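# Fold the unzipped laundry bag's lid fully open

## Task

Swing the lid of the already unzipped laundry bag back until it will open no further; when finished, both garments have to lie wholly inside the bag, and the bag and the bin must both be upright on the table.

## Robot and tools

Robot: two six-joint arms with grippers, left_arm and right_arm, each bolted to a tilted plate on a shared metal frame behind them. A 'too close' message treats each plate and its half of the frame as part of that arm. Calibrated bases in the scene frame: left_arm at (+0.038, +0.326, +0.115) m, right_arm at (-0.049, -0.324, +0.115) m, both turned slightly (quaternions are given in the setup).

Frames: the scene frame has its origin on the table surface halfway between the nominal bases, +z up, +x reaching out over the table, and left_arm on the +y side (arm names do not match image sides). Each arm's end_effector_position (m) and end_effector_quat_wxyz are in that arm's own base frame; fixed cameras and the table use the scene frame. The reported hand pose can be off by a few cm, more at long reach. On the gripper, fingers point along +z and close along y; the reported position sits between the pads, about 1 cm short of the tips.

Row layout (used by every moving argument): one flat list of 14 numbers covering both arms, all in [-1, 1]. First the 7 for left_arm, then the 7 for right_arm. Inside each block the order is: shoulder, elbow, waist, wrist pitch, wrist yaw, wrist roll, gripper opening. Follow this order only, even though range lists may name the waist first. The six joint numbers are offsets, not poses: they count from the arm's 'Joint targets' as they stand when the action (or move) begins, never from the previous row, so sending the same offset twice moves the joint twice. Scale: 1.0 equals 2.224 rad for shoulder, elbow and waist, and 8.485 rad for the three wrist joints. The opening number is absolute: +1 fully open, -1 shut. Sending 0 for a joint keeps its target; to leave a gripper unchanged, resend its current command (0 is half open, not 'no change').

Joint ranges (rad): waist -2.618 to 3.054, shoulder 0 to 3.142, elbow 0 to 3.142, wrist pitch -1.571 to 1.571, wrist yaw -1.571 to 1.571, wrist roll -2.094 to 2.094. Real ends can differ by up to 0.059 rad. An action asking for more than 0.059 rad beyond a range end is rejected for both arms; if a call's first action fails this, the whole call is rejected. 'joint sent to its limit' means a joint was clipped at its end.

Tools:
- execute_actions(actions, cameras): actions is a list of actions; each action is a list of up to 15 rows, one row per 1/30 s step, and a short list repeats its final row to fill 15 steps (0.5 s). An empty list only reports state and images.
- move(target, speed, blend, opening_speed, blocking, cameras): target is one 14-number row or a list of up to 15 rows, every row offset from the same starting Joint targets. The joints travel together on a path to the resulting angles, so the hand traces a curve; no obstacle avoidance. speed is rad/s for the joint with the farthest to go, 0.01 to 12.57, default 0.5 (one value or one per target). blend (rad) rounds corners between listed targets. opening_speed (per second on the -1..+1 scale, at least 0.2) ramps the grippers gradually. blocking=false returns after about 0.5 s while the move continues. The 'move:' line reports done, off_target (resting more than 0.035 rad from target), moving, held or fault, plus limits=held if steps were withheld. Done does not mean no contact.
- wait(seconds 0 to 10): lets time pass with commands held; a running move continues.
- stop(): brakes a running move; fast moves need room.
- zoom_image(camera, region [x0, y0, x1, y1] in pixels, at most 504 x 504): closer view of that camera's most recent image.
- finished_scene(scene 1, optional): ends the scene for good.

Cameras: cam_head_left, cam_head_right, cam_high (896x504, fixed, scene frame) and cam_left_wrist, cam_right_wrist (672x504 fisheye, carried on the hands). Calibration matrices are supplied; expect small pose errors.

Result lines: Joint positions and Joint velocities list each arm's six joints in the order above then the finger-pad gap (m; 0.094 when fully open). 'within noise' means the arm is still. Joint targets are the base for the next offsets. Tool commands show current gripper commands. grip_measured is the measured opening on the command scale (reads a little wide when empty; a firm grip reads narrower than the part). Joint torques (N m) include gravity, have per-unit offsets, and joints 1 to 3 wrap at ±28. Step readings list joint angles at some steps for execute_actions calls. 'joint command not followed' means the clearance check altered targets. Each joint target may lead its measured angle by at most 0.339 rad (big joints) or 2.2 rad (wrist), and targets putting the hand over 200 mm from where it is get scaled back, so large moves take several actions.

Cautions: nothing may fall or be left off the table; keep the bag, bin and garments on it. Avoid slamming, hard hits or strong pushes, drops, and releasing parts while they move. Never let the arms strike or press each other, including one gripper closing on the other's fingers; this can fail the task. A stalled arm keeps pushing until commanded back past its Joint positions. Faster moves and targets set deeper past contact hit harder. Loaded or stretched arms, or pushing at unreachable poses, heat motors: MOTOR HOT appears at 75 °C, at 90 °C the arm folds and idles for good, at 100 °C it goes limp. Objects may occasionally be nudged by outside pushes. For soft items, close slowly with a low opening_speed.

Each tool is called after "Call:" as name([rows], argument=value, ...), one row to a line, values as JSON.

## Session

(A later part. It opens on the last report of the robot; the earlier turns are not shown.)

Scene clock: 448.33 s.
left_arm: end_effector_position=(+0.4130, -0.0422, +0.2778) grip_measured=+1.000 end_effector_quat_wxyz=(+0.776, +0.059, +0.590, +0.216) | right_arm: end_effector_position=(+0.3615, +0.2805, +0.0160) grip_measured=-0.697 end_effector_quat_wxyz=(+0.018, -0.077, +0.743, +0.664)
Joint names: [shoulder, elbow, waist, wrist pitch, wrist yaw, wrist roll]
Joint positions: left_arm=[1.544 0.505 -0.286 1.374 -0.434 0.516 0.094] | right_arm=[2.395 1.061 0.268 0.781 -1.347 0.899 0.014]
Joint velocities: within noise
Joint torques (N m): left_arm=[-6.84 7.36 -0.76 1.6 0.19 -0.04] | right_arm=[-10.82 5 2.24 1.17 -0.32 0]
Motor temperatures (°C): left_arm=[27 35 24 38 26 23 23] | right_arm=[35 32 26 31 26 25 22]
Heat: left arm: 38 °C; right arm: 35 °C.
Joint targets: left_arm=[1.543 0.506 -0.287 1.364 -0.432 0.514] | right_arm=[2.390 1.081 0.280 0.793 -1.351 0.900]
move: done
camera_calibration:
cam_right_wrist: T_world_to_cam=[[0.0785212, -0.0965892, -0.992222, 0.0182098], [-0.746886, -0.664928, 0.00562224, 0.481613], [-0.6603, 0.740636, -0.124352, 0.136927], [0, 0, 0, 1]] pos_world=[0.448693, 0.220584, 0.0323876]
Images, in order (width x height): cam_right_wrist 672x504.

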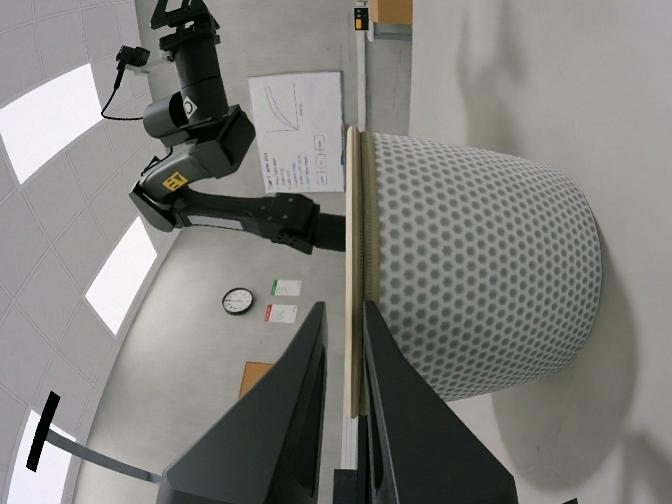

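Call:
move(target=[0,0,0,0,0,0,1,0,0,0.0045,0,0,0,-0.70], speed=0.2, cameras=["cam_right_wrist","cam_head_right"])

Call:
zoom_image(camera="cam_right_wrist", region=[290, 260, 410, 360])

Call:
zoom_image(camera="cam_head_right", region=[320, 220, 450, 320])

Scene clock: 457.93 s.
left_arm: end_effector_position=(+0.4130, -0.0422, +0.2778) grip_measured=+1.000 end_effector_quat_wxyz=(+0.776, +0.059, +0.590, +0.216) | right_arm: end_effector_position=(+0.3591, +0.2837, +0.0161) grip_measured=-0.697 end_effector_quat_wxyz=(+0.015, -0.081, +0.743, +0.665)
Joint names: [shoulder, elbow, waist, wrist pitch, wrist yaw, wrist roll]
Joint positions: left_arm=[1.544 0.505 -0.286 1.374 -0.434 0.516 0.094] | right_arm=[2.395 1.061 0.277 0.782 -1.347 0.899 0.014]
Joint velocities: within noise
Joint torques (N m): left_arm=[-6.93 7.31 -0.68 1.66 0.2 -0.03] | right_arm=[-10.84 5.01 2.33 1.18 -0.32 0]
Motor temperatures (°C): left_arm=[27 35 24 38 26 23 23] | right_arm=[35 32 26 31 26 25 22]
Heat: left arm: 38 °C; right arm: 35 °C.
Joint targets: left_arm=[1.543 0.506 -0.287 1.364 -0.432 0.514] | right_arm=[2.390 1.081 0.290 0.792 -1.351 0.900]
move: done
camera_calibration:
cam_right_wrist: T_world_to_cam=[[0.0800727, -0.0956515, -0.992189, 0.0180359], [-0.741028, -0.671455, 0.00492806, 0.481732], [-0.666682, 0.734846, -0.124646, 0.136913], [0, 0, 0, 1]] pos_world=[0.44681, 0.224577, 0.0325866]
Images, in order (width x height): cam_head_right 896x504, cam_right_wrist 672x504.

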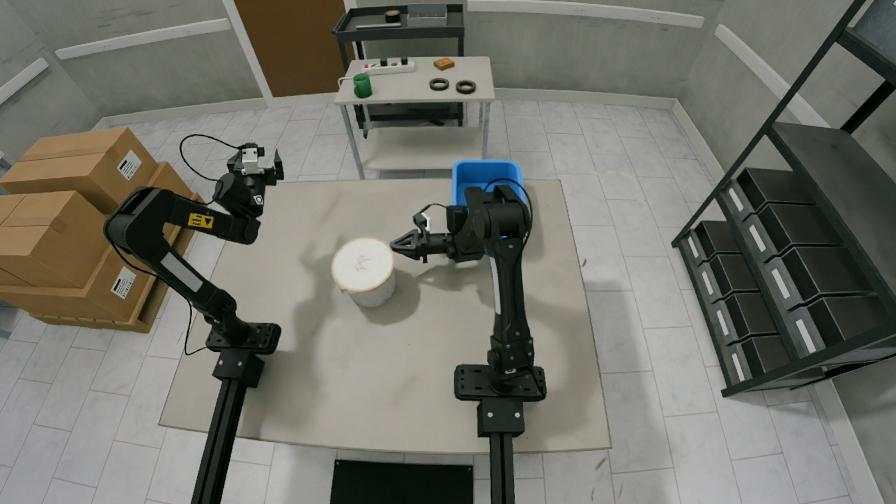

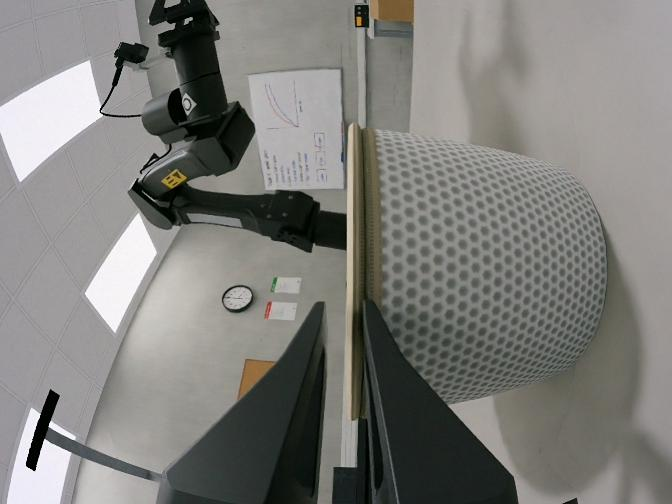

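Scaled by 4.200 from the camera's 672x504 image, which has a finer 960x720 frame.

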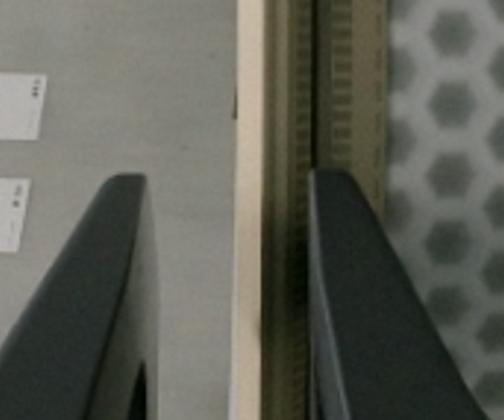

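Scaled by 3.877 from the camera's 896x504 image, which has a finer 1280x720 frame.

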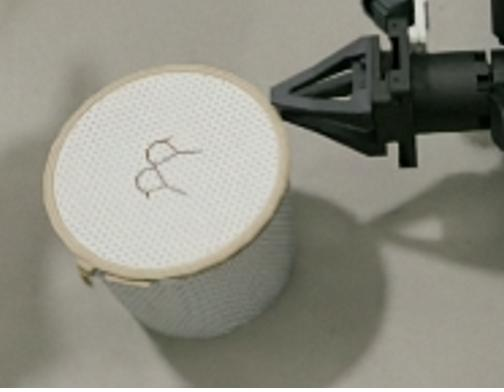

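Call:
move(target=[0,0,0,0,0,0,1,0,0,0.005,0,0,0,-0.70], speed=0.2, cameras=["cam_right_wrist","cam_head_right"])

Call:
zoom_image(camera="cam_right_wrist", region=[290, 260, 410, 360])

Call:
zoom_image(camera="cam_head_right", region=[320, 220, 450, 320])

Scene clock: 466.83 s.
left_arm: end_effector_position=(+0.4130, -0.0422, +0.2778) grip_measured=+1.000 end_effector_quat_wxyz=(+0.776, +0.059, +0.590, +0.216) | right_arm: end_effector_position=(+0.3559, +0.2877, +0.0161) grip_measured=-0.697 end_effector_quat_wxyz=(+0.011, -0.085, +0.742, +0.665)
Joint names: [shoulder, elbow, waist, wrist pitch, wrist yaw, wrist roll]
Joint positions: left_arm=[1.544 0.505 -0.286 1.374 -0.434 0.516 0.094] | right_arm=[2.395 1.061 0.288 0.782 -1.347 0.899 0.014]
Joint velocities: within noise
Joint torques (N m): left_arm=[-6.65 7.3 -0.73 1.58 0.18 0.01] | right_arm=[-10.84 5.01 2.37 1.18 -0.32 0]
Motor temperatures (°C): left_arm=[27 35 24 38 26 23 23] | right_arm=[35 32 26 31 26 25 22]
Heat: left arm: 38 °C; right arm: 35 °C.
Joint targets: left_arm=[1.543 0.506 -0.287 1.364 -0.432 0.514] | right_arm=[2.390 1.081 0.301 0.792 -1.351 0.900]
move: done
camera_calibration:
cam_right_wrist: T_world_to_cam=[[0.0811311, -0.0947571, -0.992189, 0.0180266], [-0.733523, -0.679647, 0.00492833, 0.481727], [-0.674805, 0.727393, -0.124647, 0.136986], [0, 0, 0, 1]] pos_world=[0.444334, 0.22947, 0.0325866]
Images, in order (width x height): cam_head_right 896x504, cam_right_wrist 672x504.

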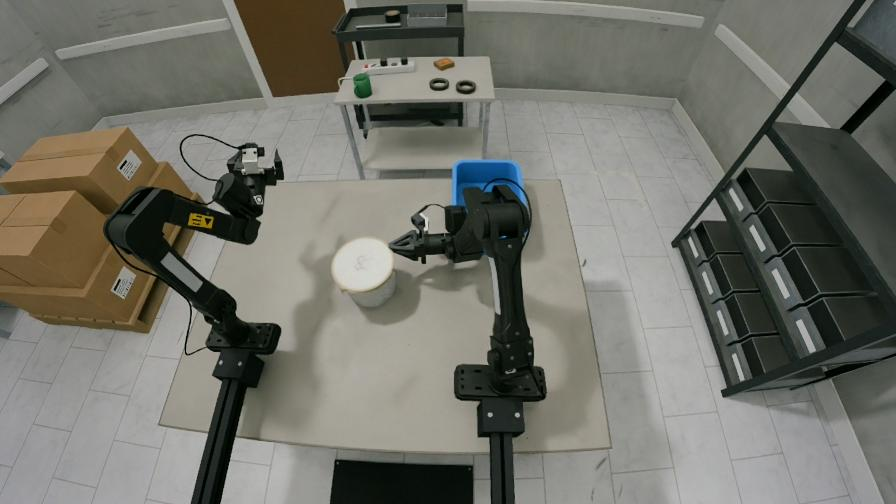

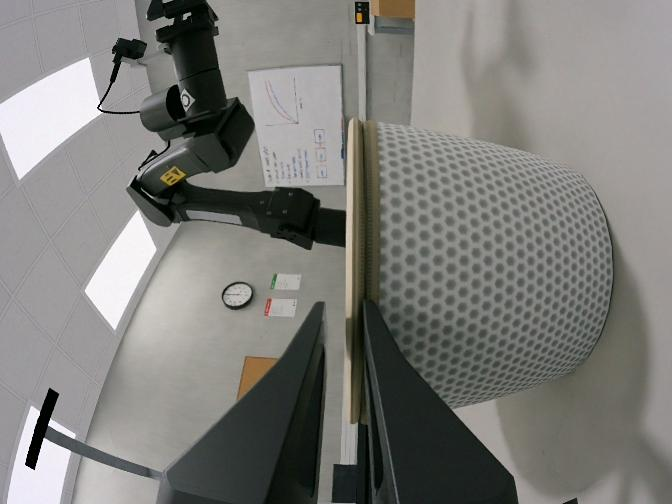

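Scaled by 4.200 from the camera's 672x504 image, which has a finer 960x720 frame.

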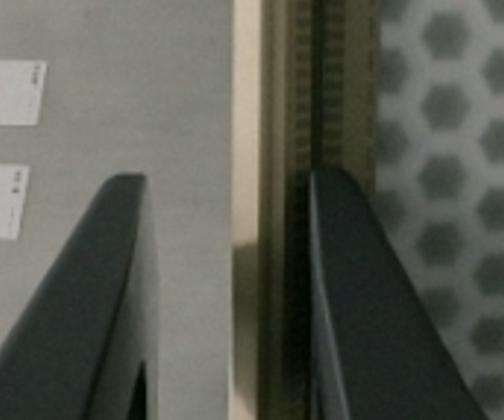

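Scaled by 3.877 from the camera's 896x504 image, which has a finer 1280x720 frame.

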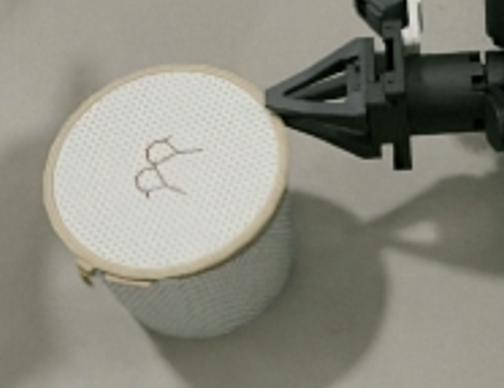

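Call:
move(target=[0,0,0,0,0,0,1,0,0,0,0.007,0,0,-0.70], speed=0.2, cameras=["cam_right_wrist","cam_head_right"])

Call:
zoom_image(camera="cam_right_wrist", region=[290, 260, 410, 360])

Call:
zoom_image(camera="cam_head_right", region=[320, 220, 450, 320])

Scene clock: 476.93 s.
left_arm: end_effector_position=(+0.4130, -0.0422, +0.2778) grip_measured=+1.000 end_effector_quat_wxyz=(+0.776, +0.059, +0.590, +0.216) | right_arm: end_effector_position=(+0.3590, +0.2886, +0.0215) grip_measured=-0.697 end_effector_quat_wxyz=(+0.032, -0.103, +0.736, +0.668)
Joint names: [shoulder, elbow, waist, wrist pitch, wrist yaw, wrist roll]
Joint positions: left_arm=[1.544 0.505 -0.286 1.374 -0.434 0.516 0.094] | right_arm=[2.395 1.061 0.288 0.839 -1.347 0.899 0.014]
Joint velocities: within noise
Joint torques (N m): left_arm=[-6.78 7.45 -1.07 1.63 0.19 -0.03] | right_arm=[-10.85 5.04 2.36 1.22 -0.3 -0.01]
Motor temperatures (°C): left_arm=[27 35 24 38 26 23 23] | right_arm=[35 32 26 31 26 25 22]
Heat: left arm: 38 °C; right arm: 35 °C.
Joint targets: left_arm=[1.543 0.506 -0.287 1.364 -0.432 0.514] | right_arm=[2.390 1.081 0.301 0.852 -1.351 0.900]
move: done
camera_calibration:
cam_right_wrist: T_world_to_cam=[[0.135506, -0.0787418, -0.987643, -0.00096058], [-0.732454, -0.679238, -0.0463401, 0.485059], [-0.667195, 0.729682, -0.149715, 0.136153], [0, 0, 0, 1]] pos_world=[0.446254, 0.230046, 0.0419131]
Images, in order (width x height): cam_head_right 896x504, cam_right_wrist 672x504.

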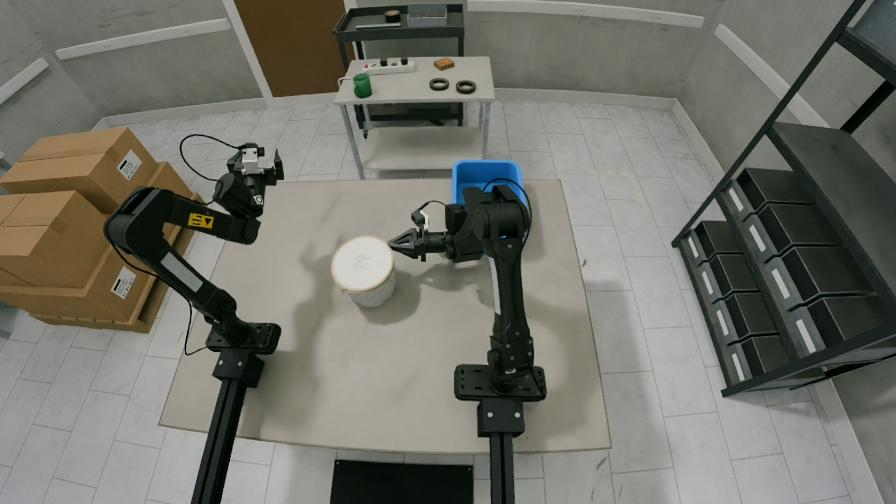

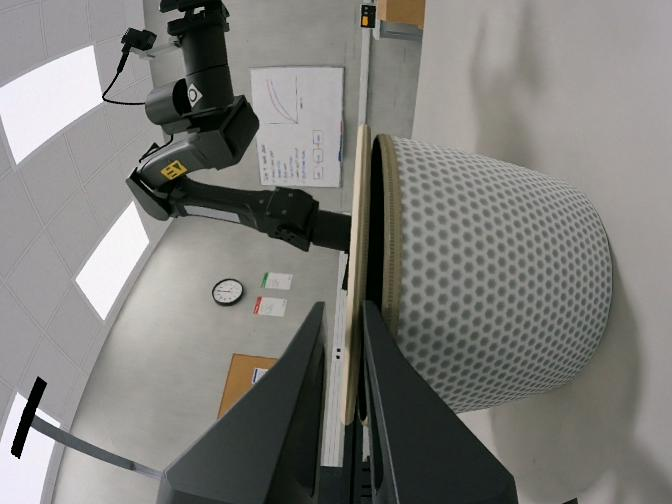

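Scaled by 4.200 from the camera's 672x504 image, which has a finer 960x720 frame.

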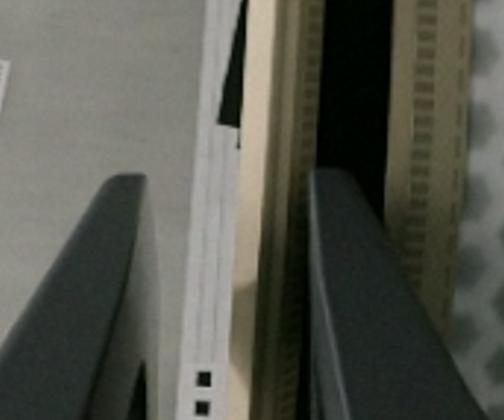

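Scaled by 3.877 from the camera's 896x504 image, which has a finer 1280x720 frame.

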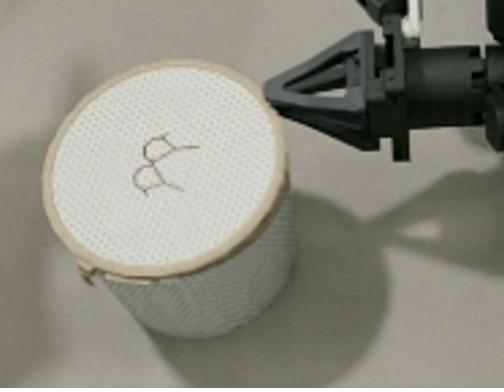

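Call:
move(target=[0,0,0,0,0,0,1,-0.0373,-0.001,0.0106,-0.0264,0,-0.0299,-0.70], speed=0.25, cameras=["cam_right_wrist","cam_head_right"])

Call:
zoom_image(camera="cam_head_right", region=[320, 200, 450, 320])

Scene clock: 557.77 s.
left_arm: end_effector_position=(+0.4130, -0.0422, +0.2778) grip_measured=+1.000 end_effector_quat_wxyz=(+0.776, +0.059, +0.590, +0.216) | right_arm: end_effector_position=(+0.3454, +0.2944, +0.0223) grip_measured=-0.697 end_effector_quat_wxyz=(+0.047, -0.151, +0.738, +0.656)
Joint names: [shoulder, elbow, waist, wrist pitch, wrist yaw, wrist roll]
Joint positions: left_arm=[1.544 0.505 -0.286 1.374 -0.434 0.516 0.094] | right_arm=[2.346 1.061 0.311 0.636 -1.346 0.659 0.014]
Joint velocities: within noise
Joint torques (N m): left_arm=[-6.91 7.46 -0.59 1.62 0.17 -0.02] | right_arm=[-13.53 5.01 2.39 0.96 -0.35 -0.14]
Motor temperatures (°C): left_arm=[27 35 23 38 26 23 23] | right_arm=[37 32 26 30 26 25 22]
Heat: left arm: 38 °C; right arm: 37 °C.
Joint targets: left_arm=[1.543 0.506 -0.287 1.364 -0.432 0.514] | right_arm=[2.307 1.079 0.325 0.628 -1.351 0.646]
move: off_target (right_arm); right_arm: the shoulder is farthest, 0.039 rad from its target
camera_calibration:
cam_right_wrist: T_world_to_cam=[[0.226524, -0.0891443, -0.969918, -0.0267431], [-0.690746, -0.716771, -0.0954458, 0.476938], [-0.6867, 0.691587, -0.223942, 0.142476], [0, 0, 0, 1]] pos_world=[0.433339, 0.240936, 0.0514896]
Images, in order (width x height): cam_head_right 896x504, cam_right_wrist 672x504.

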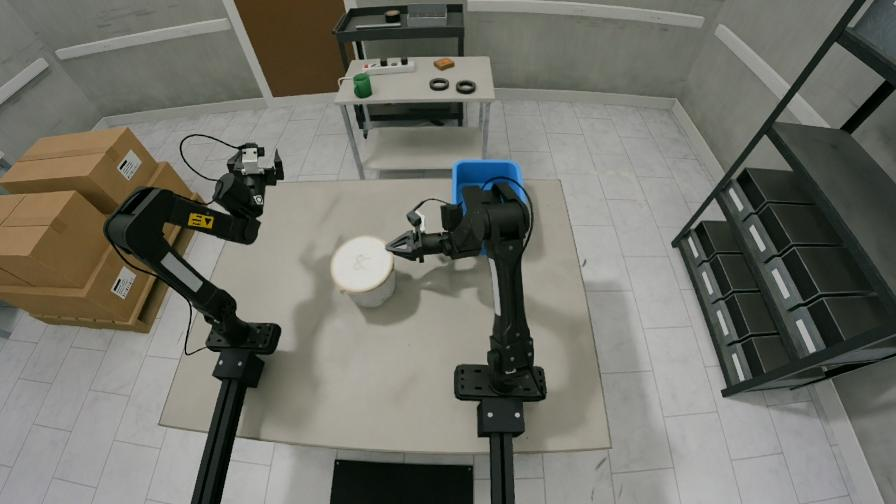

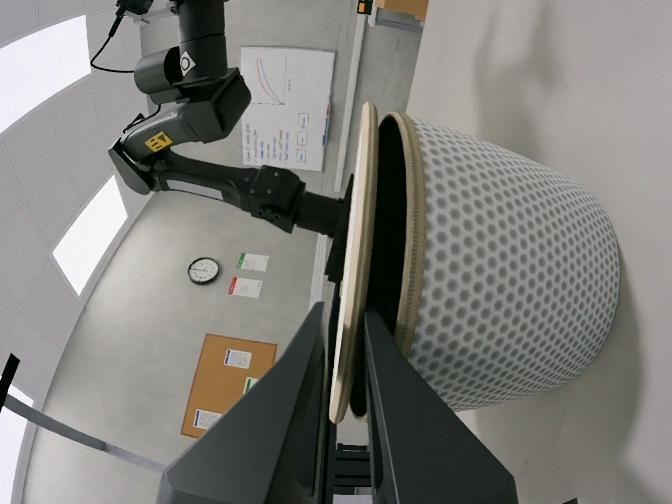

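Scaled by 3.877 from the camera's 896x504 image, which has a finer 1280x720 frame.

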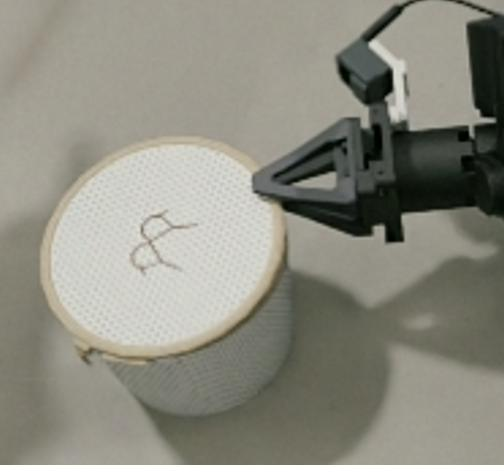

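Call:
move(target=[0,0,0,0,0,0,1,-0.0935,-0.0355,0.0264,-0.0111,0,-0.0497,-0.60], speed=0.25, cameras=["cam_right_wrist","cam_head_right","cam_head_left"])

Call:
zoom_image(camera="cam_head_right", region=[320, 200, 450, 320])

Scene clock: 571.13 s.
left_arm: end_effector_position=(+0.4130, -0.0422, +0.2778) grip_measured=+1.000 end_effector_quat_wxyz=(+0.776, +0.059, +0.590, +0.216) | right_arm: end_effector_position=(+0.3226, +0.3126, +0.0864) grip_measured=-0.603 end_effector_quat_wxyz=(+0.191, -0.341, +0.667, +0.634)
Joint names: [shoulder, elbow, waist, wrist pitch, wrist yaw, wrist roll]
Joint positions: left_arm=[1.544 0.505 -0.286 1.374 -0.434 0.516 0.094] | right_arm=[2.136 1.014 0.37 0.542 -1.345 0.237 0.019]
Joint velocities: within noise
Joint torques (N m): left_arm=[-7.2 7.36 -0.66 1.61 0.15 -0.03] | right_arm=[-12.72 3.26 2.26 1.01 -0.34 -0.15]
Motor temperatures (°C): left_arm=[27 35 23 38 26 23 23] | right_arm=[42 32 26 30 26 25 22]
Heat: left arm: 38 °C; right arm: 42 °C.
Joint targets: left_arm=[1.543 0.506 -0.287 1.364 -0.432 0.514] | right_arm=[2.099 1.000 0.383 0.534 -1.351 0.224]
move: off_target (right_arm); right_arm: the shoulder is farthest, 0.037 rad from its target
camera_calibration:
cam_right_wrist: T_world_to_cam=[[0.652644, 0.0385307, -0.756684, -0.153563], [-0.473176, -0.759272, -0.446779, 0.453793], [-0.591744, 0.649632, -0.477302, 0.133046], [0, 0, 0, 1]] pos_world=[0.393675, 0.264038, 0.150049]
Images, in order (width x height): cam_head_left 896x504, cam_head_right 896x504, cam_right_wrist 672x504.

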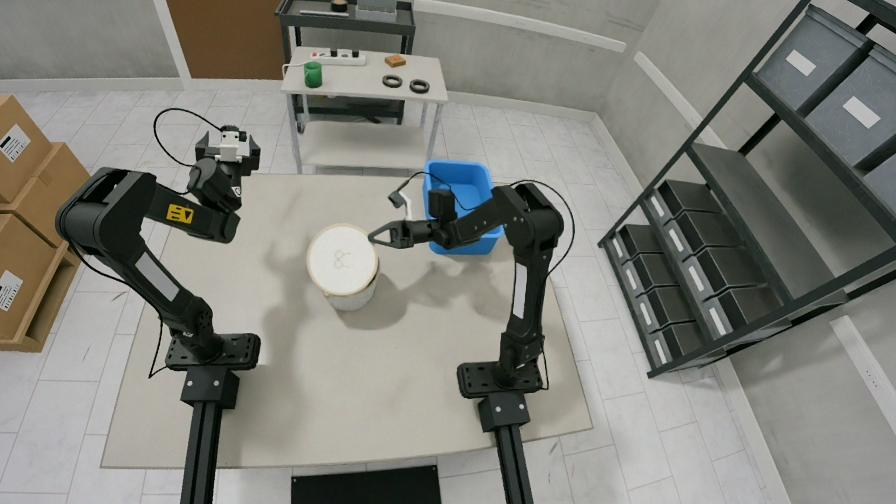

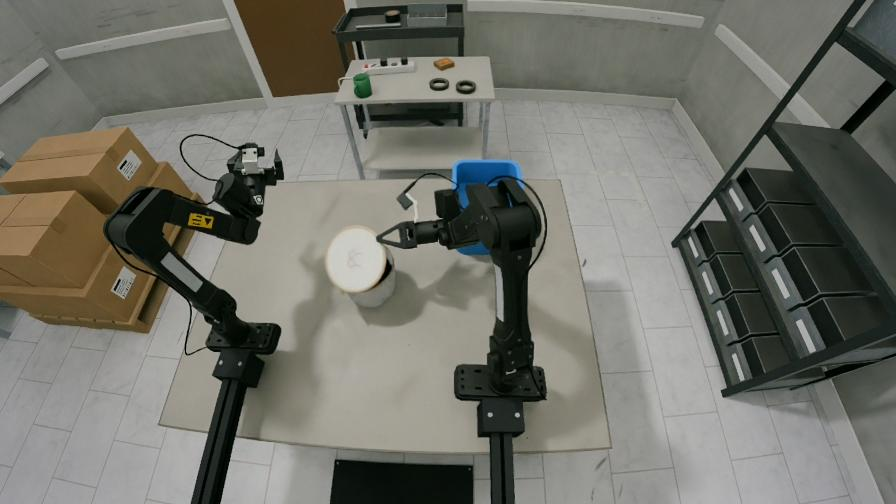

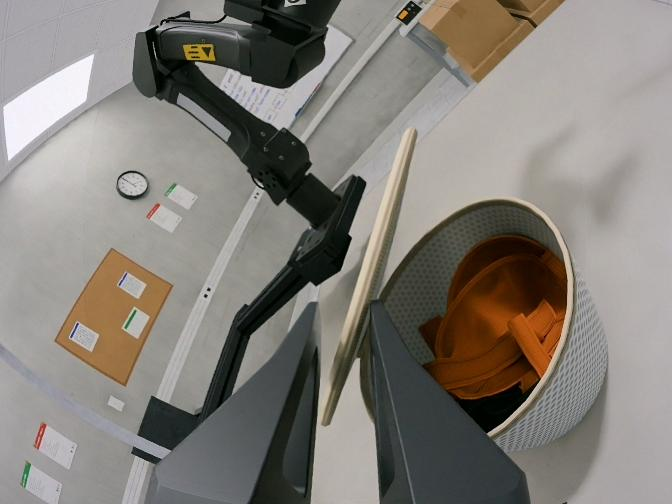

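Scaled by 3.877 from the camera's 896x504 image, which has a finer 1280x720 frame.

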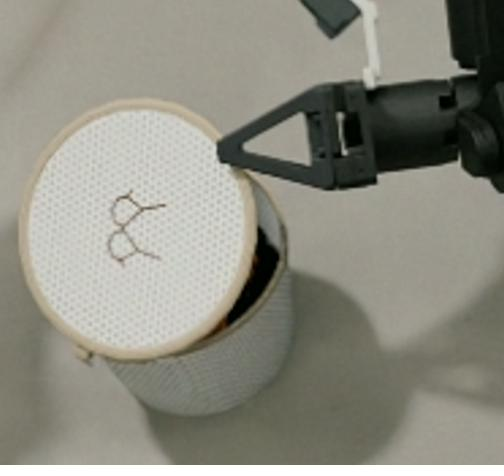

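Call:
move([
  [0,0,0,0,0,0,1,-0.076,-0.0638,0.0315,-0.0055,0,-0.0519,-0.60],
  [0,0,0,0,0,0,1,-0.1272,-0.1317,0.0634,-0.0014,0,-0.104,-0.60],
], speed=0.3, blend=0.05, cameras=["cam_right_wrist","cam_head_right","cam_head_left"])

Call:
zoom_image(camera="cam_head_right", region=[300, 180, 450, 320])

Scene clock: 585.13 s.
left_arm: end_effector_position=(+0.4130, -0.0422, +0.2778) grip_measured=+1.000 end_effector_quat_wxyz=(+0.776, +0.059, +0.590, +0.216) | right_arm: end_effector_position=(+0.2124, +0.3199, +0.1142) grip_measured=-0.603 end_effector_quat_wxyz=(-0.399, +0.621, -0.422, -0.526)
Joint names: [shoulder, elbow, waist, wrist pitch, wrist yaw, wrist roll]
Joint positions: left_arm=[1.544 0.505 -0.286 1.374 -0.434 0.516 0.094] | right_arm=[1.847 0.721 0.512 0.516 -1.345 -0.649 0.019]
Joint velocities: within noise
Joint torques (N m): left_arm=[-7.06 7.39 -0.59 1.63 0.17 -0.02] | right_arm=[-9.84 3.32 1.88 1.14 -0.35 -0.12]
Motor temperatures (°C): left_arm=[27 35 23 38 26 23 23] | right_arm=[40 31 26 30 26 25 22]
Heat: left arm: 38 °C; right arm: 40 °C.
Joint targets: left_arm=[1.543 0.506 -0.287 1.364 -0.432 0.514] | right_arm=[1.816 0.707 0.524 0.522 -1.351 -0.658]
move: done
camera_calibration:
cam_right_wrist: T_world_to_cam=[[0.943113, 0.332358, -0.00873929, -0.301955], [0.226638, -0.661906, -0.714504, 0.270443], [-0.243256, 0.671877, -0.699577, 0.0206237], [0, 0, 0, 1]] pos_world=[0.228502, 0.265509, 0.205022]
Images, in order (width x height): cam_head_left 896x504, cam_head_right 896x504, cam_right_wrist 672x504.

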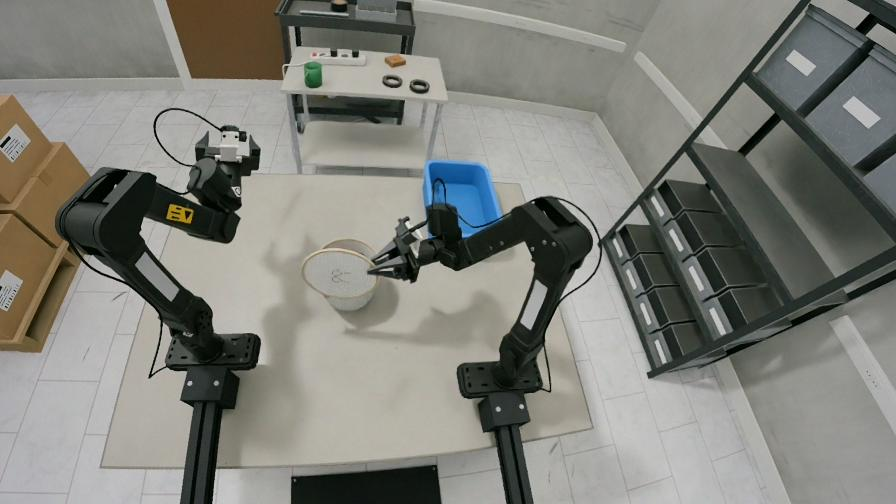

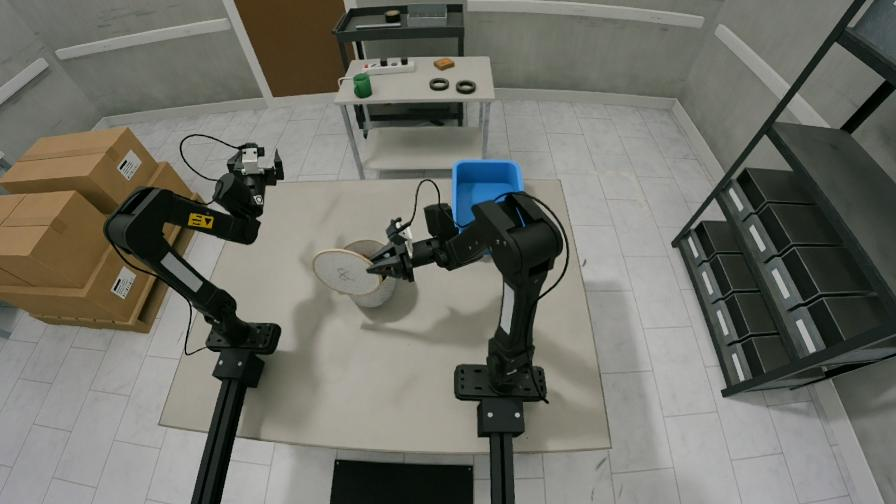

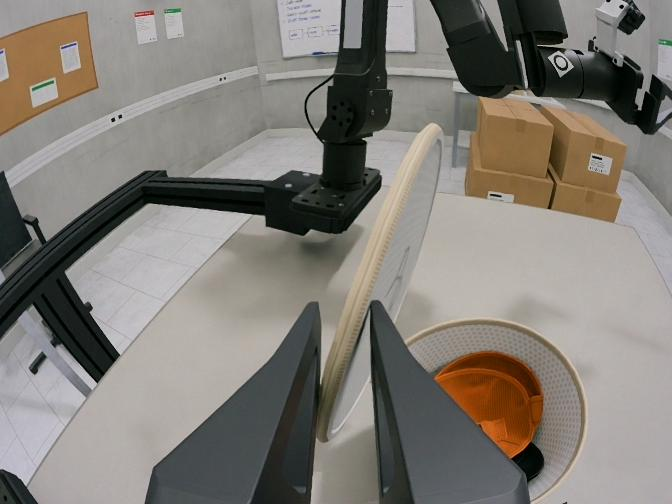

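Scaled by 3.360 from the camera's 896x504 image, which has a finer 1280x720 frame.

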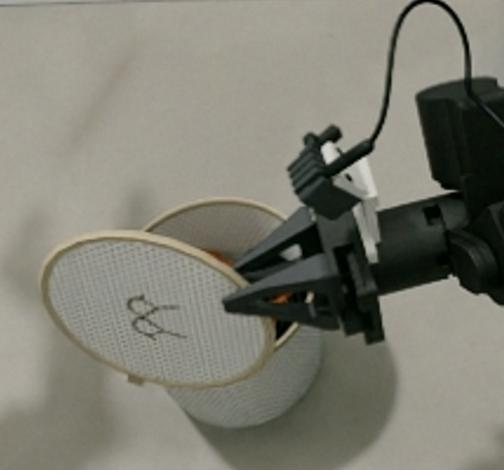

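Call:
move(target=[0,0,0,0,0,0,1,-0.0063,-0.0665,0.0342,0.0163,0,-0.0542,-0.52], speed=0.25, cameras=["cam_right_wrist","cam_head_right","cam_head_left"])

Call:
zoom_image(camera="cam_head_right", region=[300, 180, 450, 320])

Scene clock: 597.73 s.
left_arm: end_effector_position=(+0.4130, -0.0422, +0.2778) grip_measured=+1.000 end_effector_quat_wxyz=(+0.776, +0.059, +0.590, +0.216) | right_arm: end_effector_position=(+0.1615, +0.3180, +0.0964) grip_measured=-0.523 end_effector_quat_wxyz=(-0.494, +0.712, -0.239, -0.438)
Joint names: [shoulder, elbow, waist, wrist pitch, wrist yaw, wrist roll]
Joint positions: left_arm=[1.544 0.505 -0.286 1.374 -0.434 0.516 0.094] | right_arm=[1.831 0.572 0.589 0.656 -1.345 -1.112 0.022]
Joint velocities: within noise
Joint torques (N m): left_arm=[-6.82 7.62 -0.81 1.64 0.16 -0.11] | right_arm=[-8.94 2.93 1.73 1.12 -0.35 -0.09]
Motor temperatures (°C): left_arm=[27 35 23 38 25 23 23] | right_arm=[40 30 26 31 26 25 22]
Heat: left arm: 38 °C; right arm: 40 °C.
Joint targets: left_arm=[1.543 0.506 -0.287 1.364 -0.432 0.514] | right_arm=[1.802 0.559 0.600 0.660 -1.351 -1.118]
move: done
camera_calibration:
cam_right_wrist: T_world_to_cam=[[0.796292, 0.415039, 0.440069, -0.299295], [0.603246, -0.490885, -0.628591, 0.14453], [-0.044867, 0.766012, -0.641258, -0.0705522], [0, 0, 0, 1]] pos_world=[0.147973, 0.24921, 0.177318]
Images, in order (width x height): cam_head_left 896x504, cam_head_right 896x504, cam_right_wrist 672x504.

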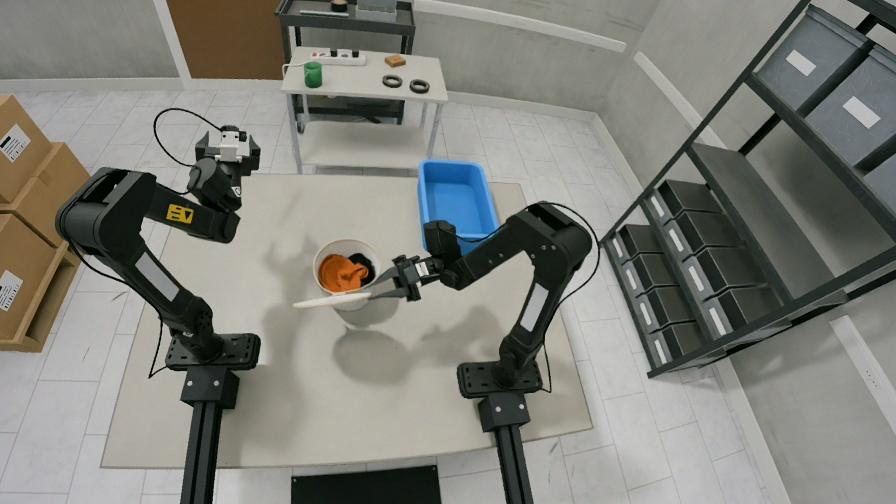

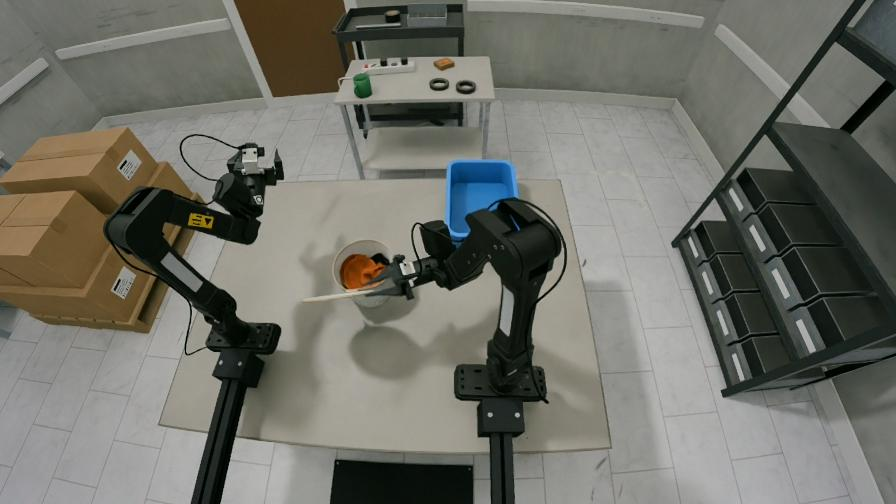

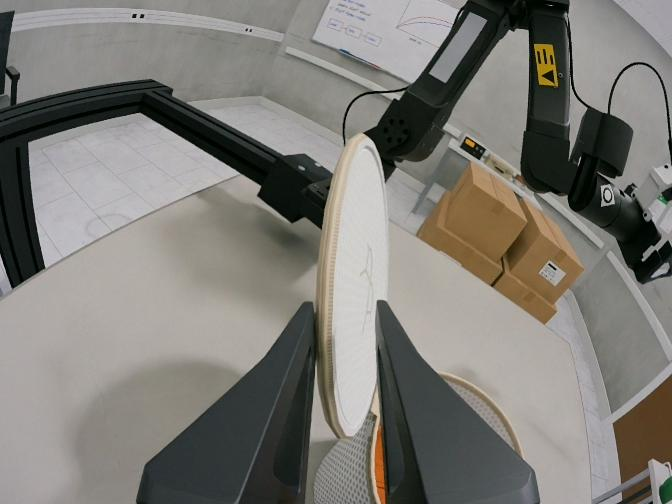

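Scaled by 3.360 from the camera's 896x504 image, which has a finer 1280x720 frame.

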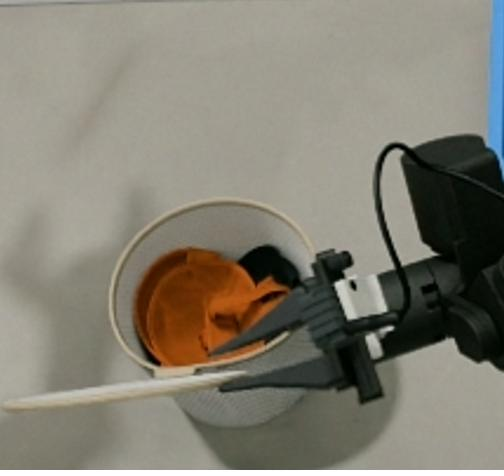

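Call:
move(target=[0,0,0,0,0,0,1,0.0746,-0.0706,0.0135,0.0326,0,-0.0509,-0.52], speed=0.2, cameras=["cam_right_wrist","cam_head_right","cam_head_left"])

Call:
zoom_image(camera="cam_head_right", region=[300, 200, 450, 340])

Scene clock: 620.97 s.
left_arm: end_effector_position=(+0.4130, -0.0422, +0.2778) grip_measured=+1.000 end_effector_quat_wxyz=(+0.776, +0.059, +0.590, +0.216) | right_arm: end_effector_position=(+0.1236, +0.3027, +0.0574) grip_measured=-0.523 end_effector_quat_wxyz=(-0.571, +0.748, -0.070, -0.332)
Joint names: [shoulder, elbow, waist, wrist pitch, wrist yaw, wrist roll]
Joint positions: left_arm=[1.544 0.505 -0.286 1.374 -0.434 0.516 0.094] | right_arm=[1.954 0.413 0.619 0.933 -1.345 -1.546 0.022]
Joint velocities: within noise
Joint torques (N m): left_arm=[-6.87 7.31 -0.73 1.67 0.14 -0.05] | right_arm=[-5.15 1.8 1.7 1.15 -0.34 -0.05]
Motor temperatures (°C): left_arm=[27 35 23 38 25 23 23] | right_arm=[39 30 26 31 26 25 22]
Heat: left arm: 38 °C; right arm: 39 °C.
Joint targets: left_arm=[1.543 0.506 -0.287 1.364 -0.432 0.514] | right_arm=[1.968 0.402 0.631 0.937 -1.351 -1.550]
move: done
camera_calibration:
cam_right_wrist: T_world_to_cam=[[0.523167, 0.366459, 0.769418, -0.216106], [0.84539, -0.337315, -0.414167, 0.0465488], [0.107761, 0.867137, -0.486273, -0.143862], [0, 0, 0, 1]] pos_world=[0.0892104, 0.219643, 0.115599]
Images, in order (width x height): cam_head_left 896x504, cam_head_right 896x504, cam_right_wrist 672x504.

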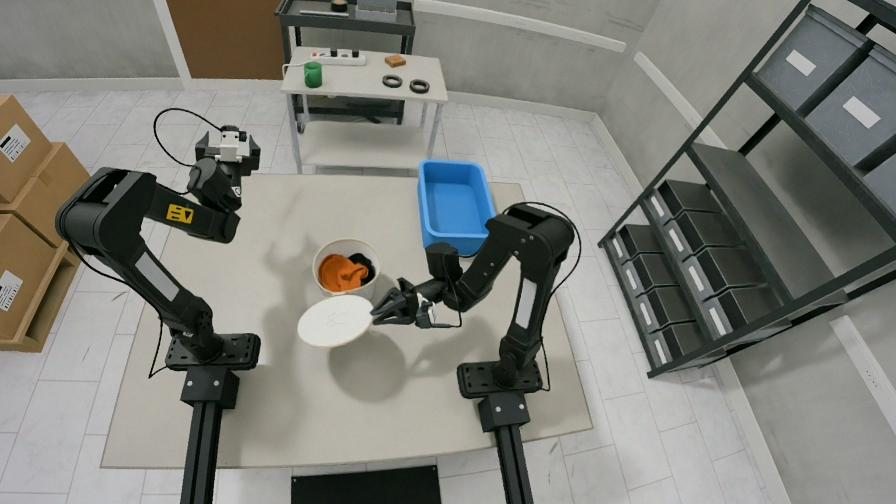

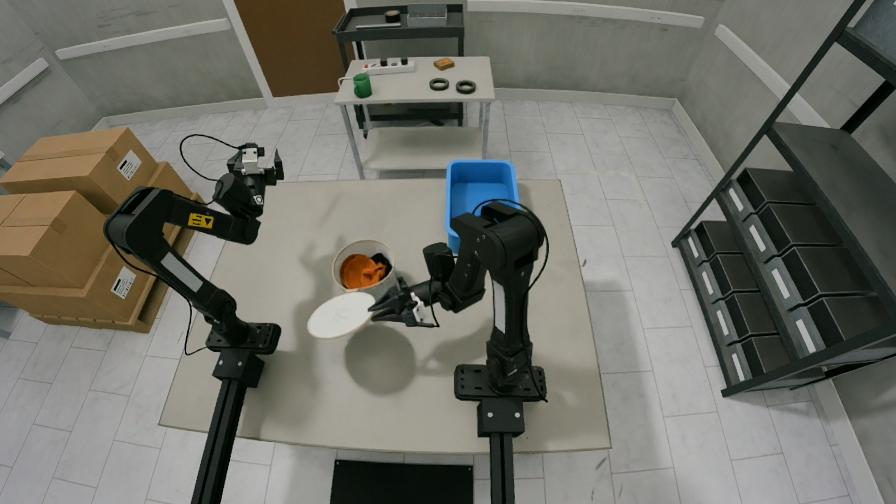

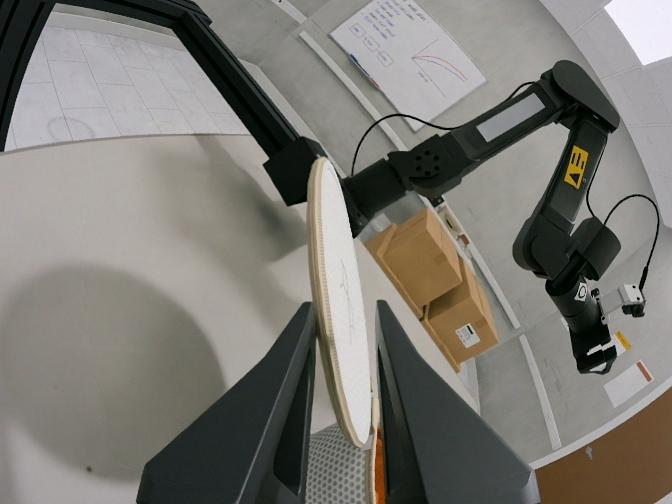

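Scaled by 3.360 from the camera's 896x504 image, which has a finer 1280x720 frame.

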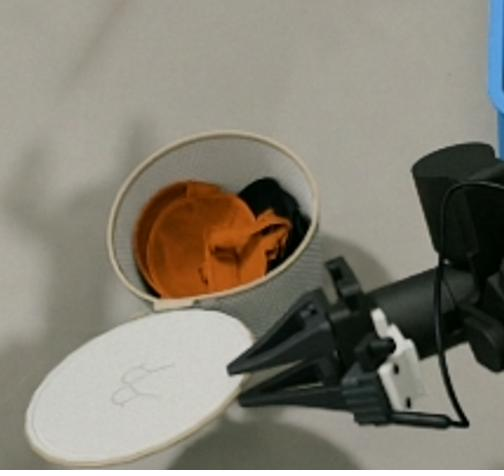

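Call:
move(target=[0,0,0,0,0,0,1,0.1416,-0.0112,0.0094,0.04,0,-0.0477,-0.5], speed=0.2, cameras=["cam_right_wrist","cam_head_right","cam_head_left"])

Call:
zoom_image(camera="cam_head_right", region=[300, 220, 450, 360])

Scene clock: 630.37 s.
left_arm: end_effector_position=(+0.4130, -0.0422, +0.2778) grip_measured=+1.000 end_effector_quat_wxyz=(+0.776, +0.059, +0.590, +0.216) | right_arm: end_effector_position=(+0.1060, +0.2967, +0.0069) grip_measured=-0.503 end_effector_quat_wxyz=(-0.624, +0.745, +0.090, -0.216)
Joint names: [shoulder, elbow, waist, wrist pitch, wrist yaw, wrist roll]
Joint positions: left_arm=[1.544 0.505 -0.286 1.374 -0.434 0.516 0.094] | right_arm=[2.266 0.385 0.64 1.275 -1.345 -1.952 0.023]
Joint velocities: within noise
Joint torques (N m): left_arm=[-6.89 7.31 -0.81 1.65 0.14 -0.02] | right_arm=[-5.52 0.27 1.81 1.11 -0.34 -0.02]
Motor temperatures (°C): left_arm=[27 35 23 38 25 23 23] | right_arm=[38 30 26 30 26 25 22]
Heat: left arm: 38 °C; right arm: 38 °C.
Joint targets: left_arm=[1.543 0.506 -0.287 1.364 -0.432 0.514] | right_arm=[2.283 0.377 0.651 1.276 -1.351 -1.954]
move: done
camera_calibration:
cam_right_wrist: T_world_to_cam=[[0.181482, 0.240354, 0.953569, -0.0935286], [0.966381, -0.22318, -0.127666, -0.0101851], [0.182132, 0.94468, -0.272776, -0.193744], [0, 0, 0, 1]] pos_world=[0.0621035, 0.203233, 0.0350369]
Images, in order (width x height): cam_head_left 896x504, cam_head_right 896x504, cam_right_wrist 672x504.

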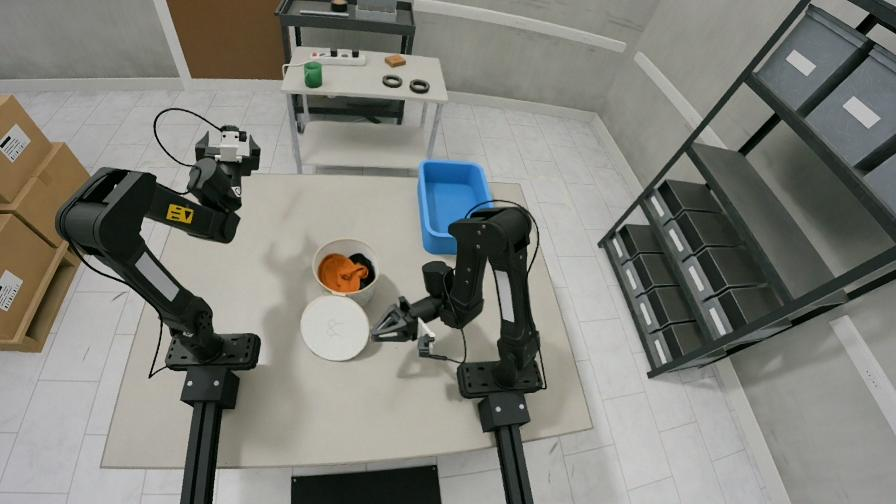

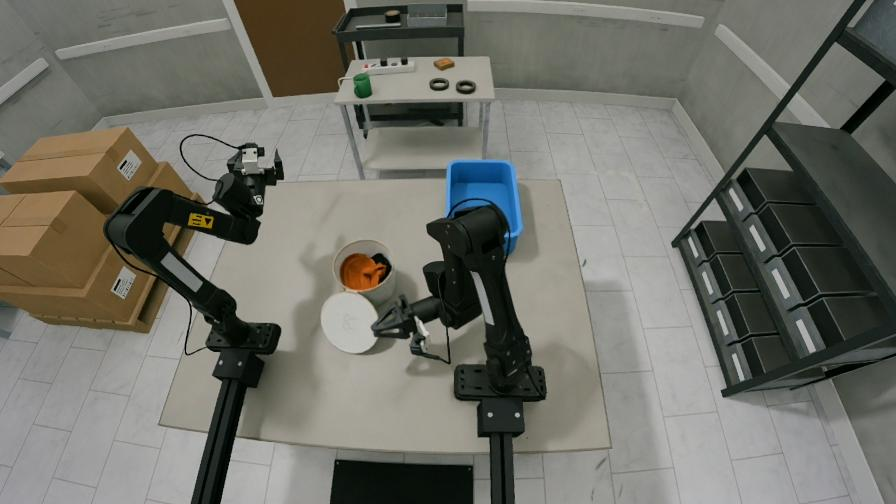

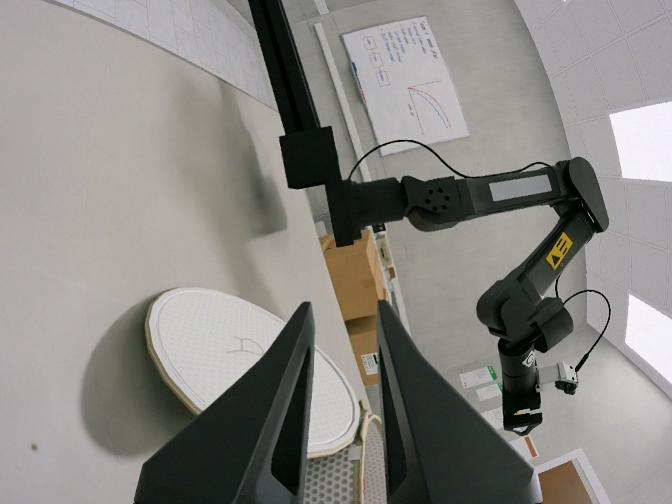

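Scaled by 3.360 from the camera's 896x504 image, which has a finer 1280x720 frame.

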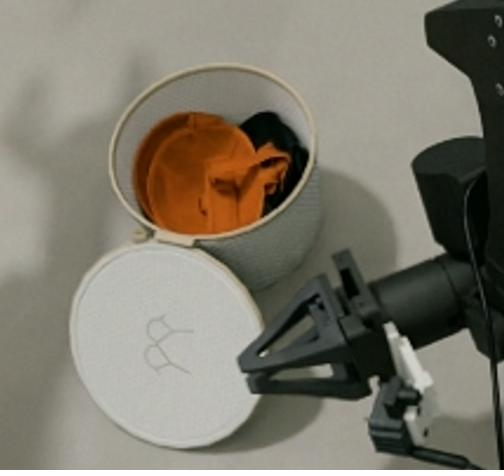

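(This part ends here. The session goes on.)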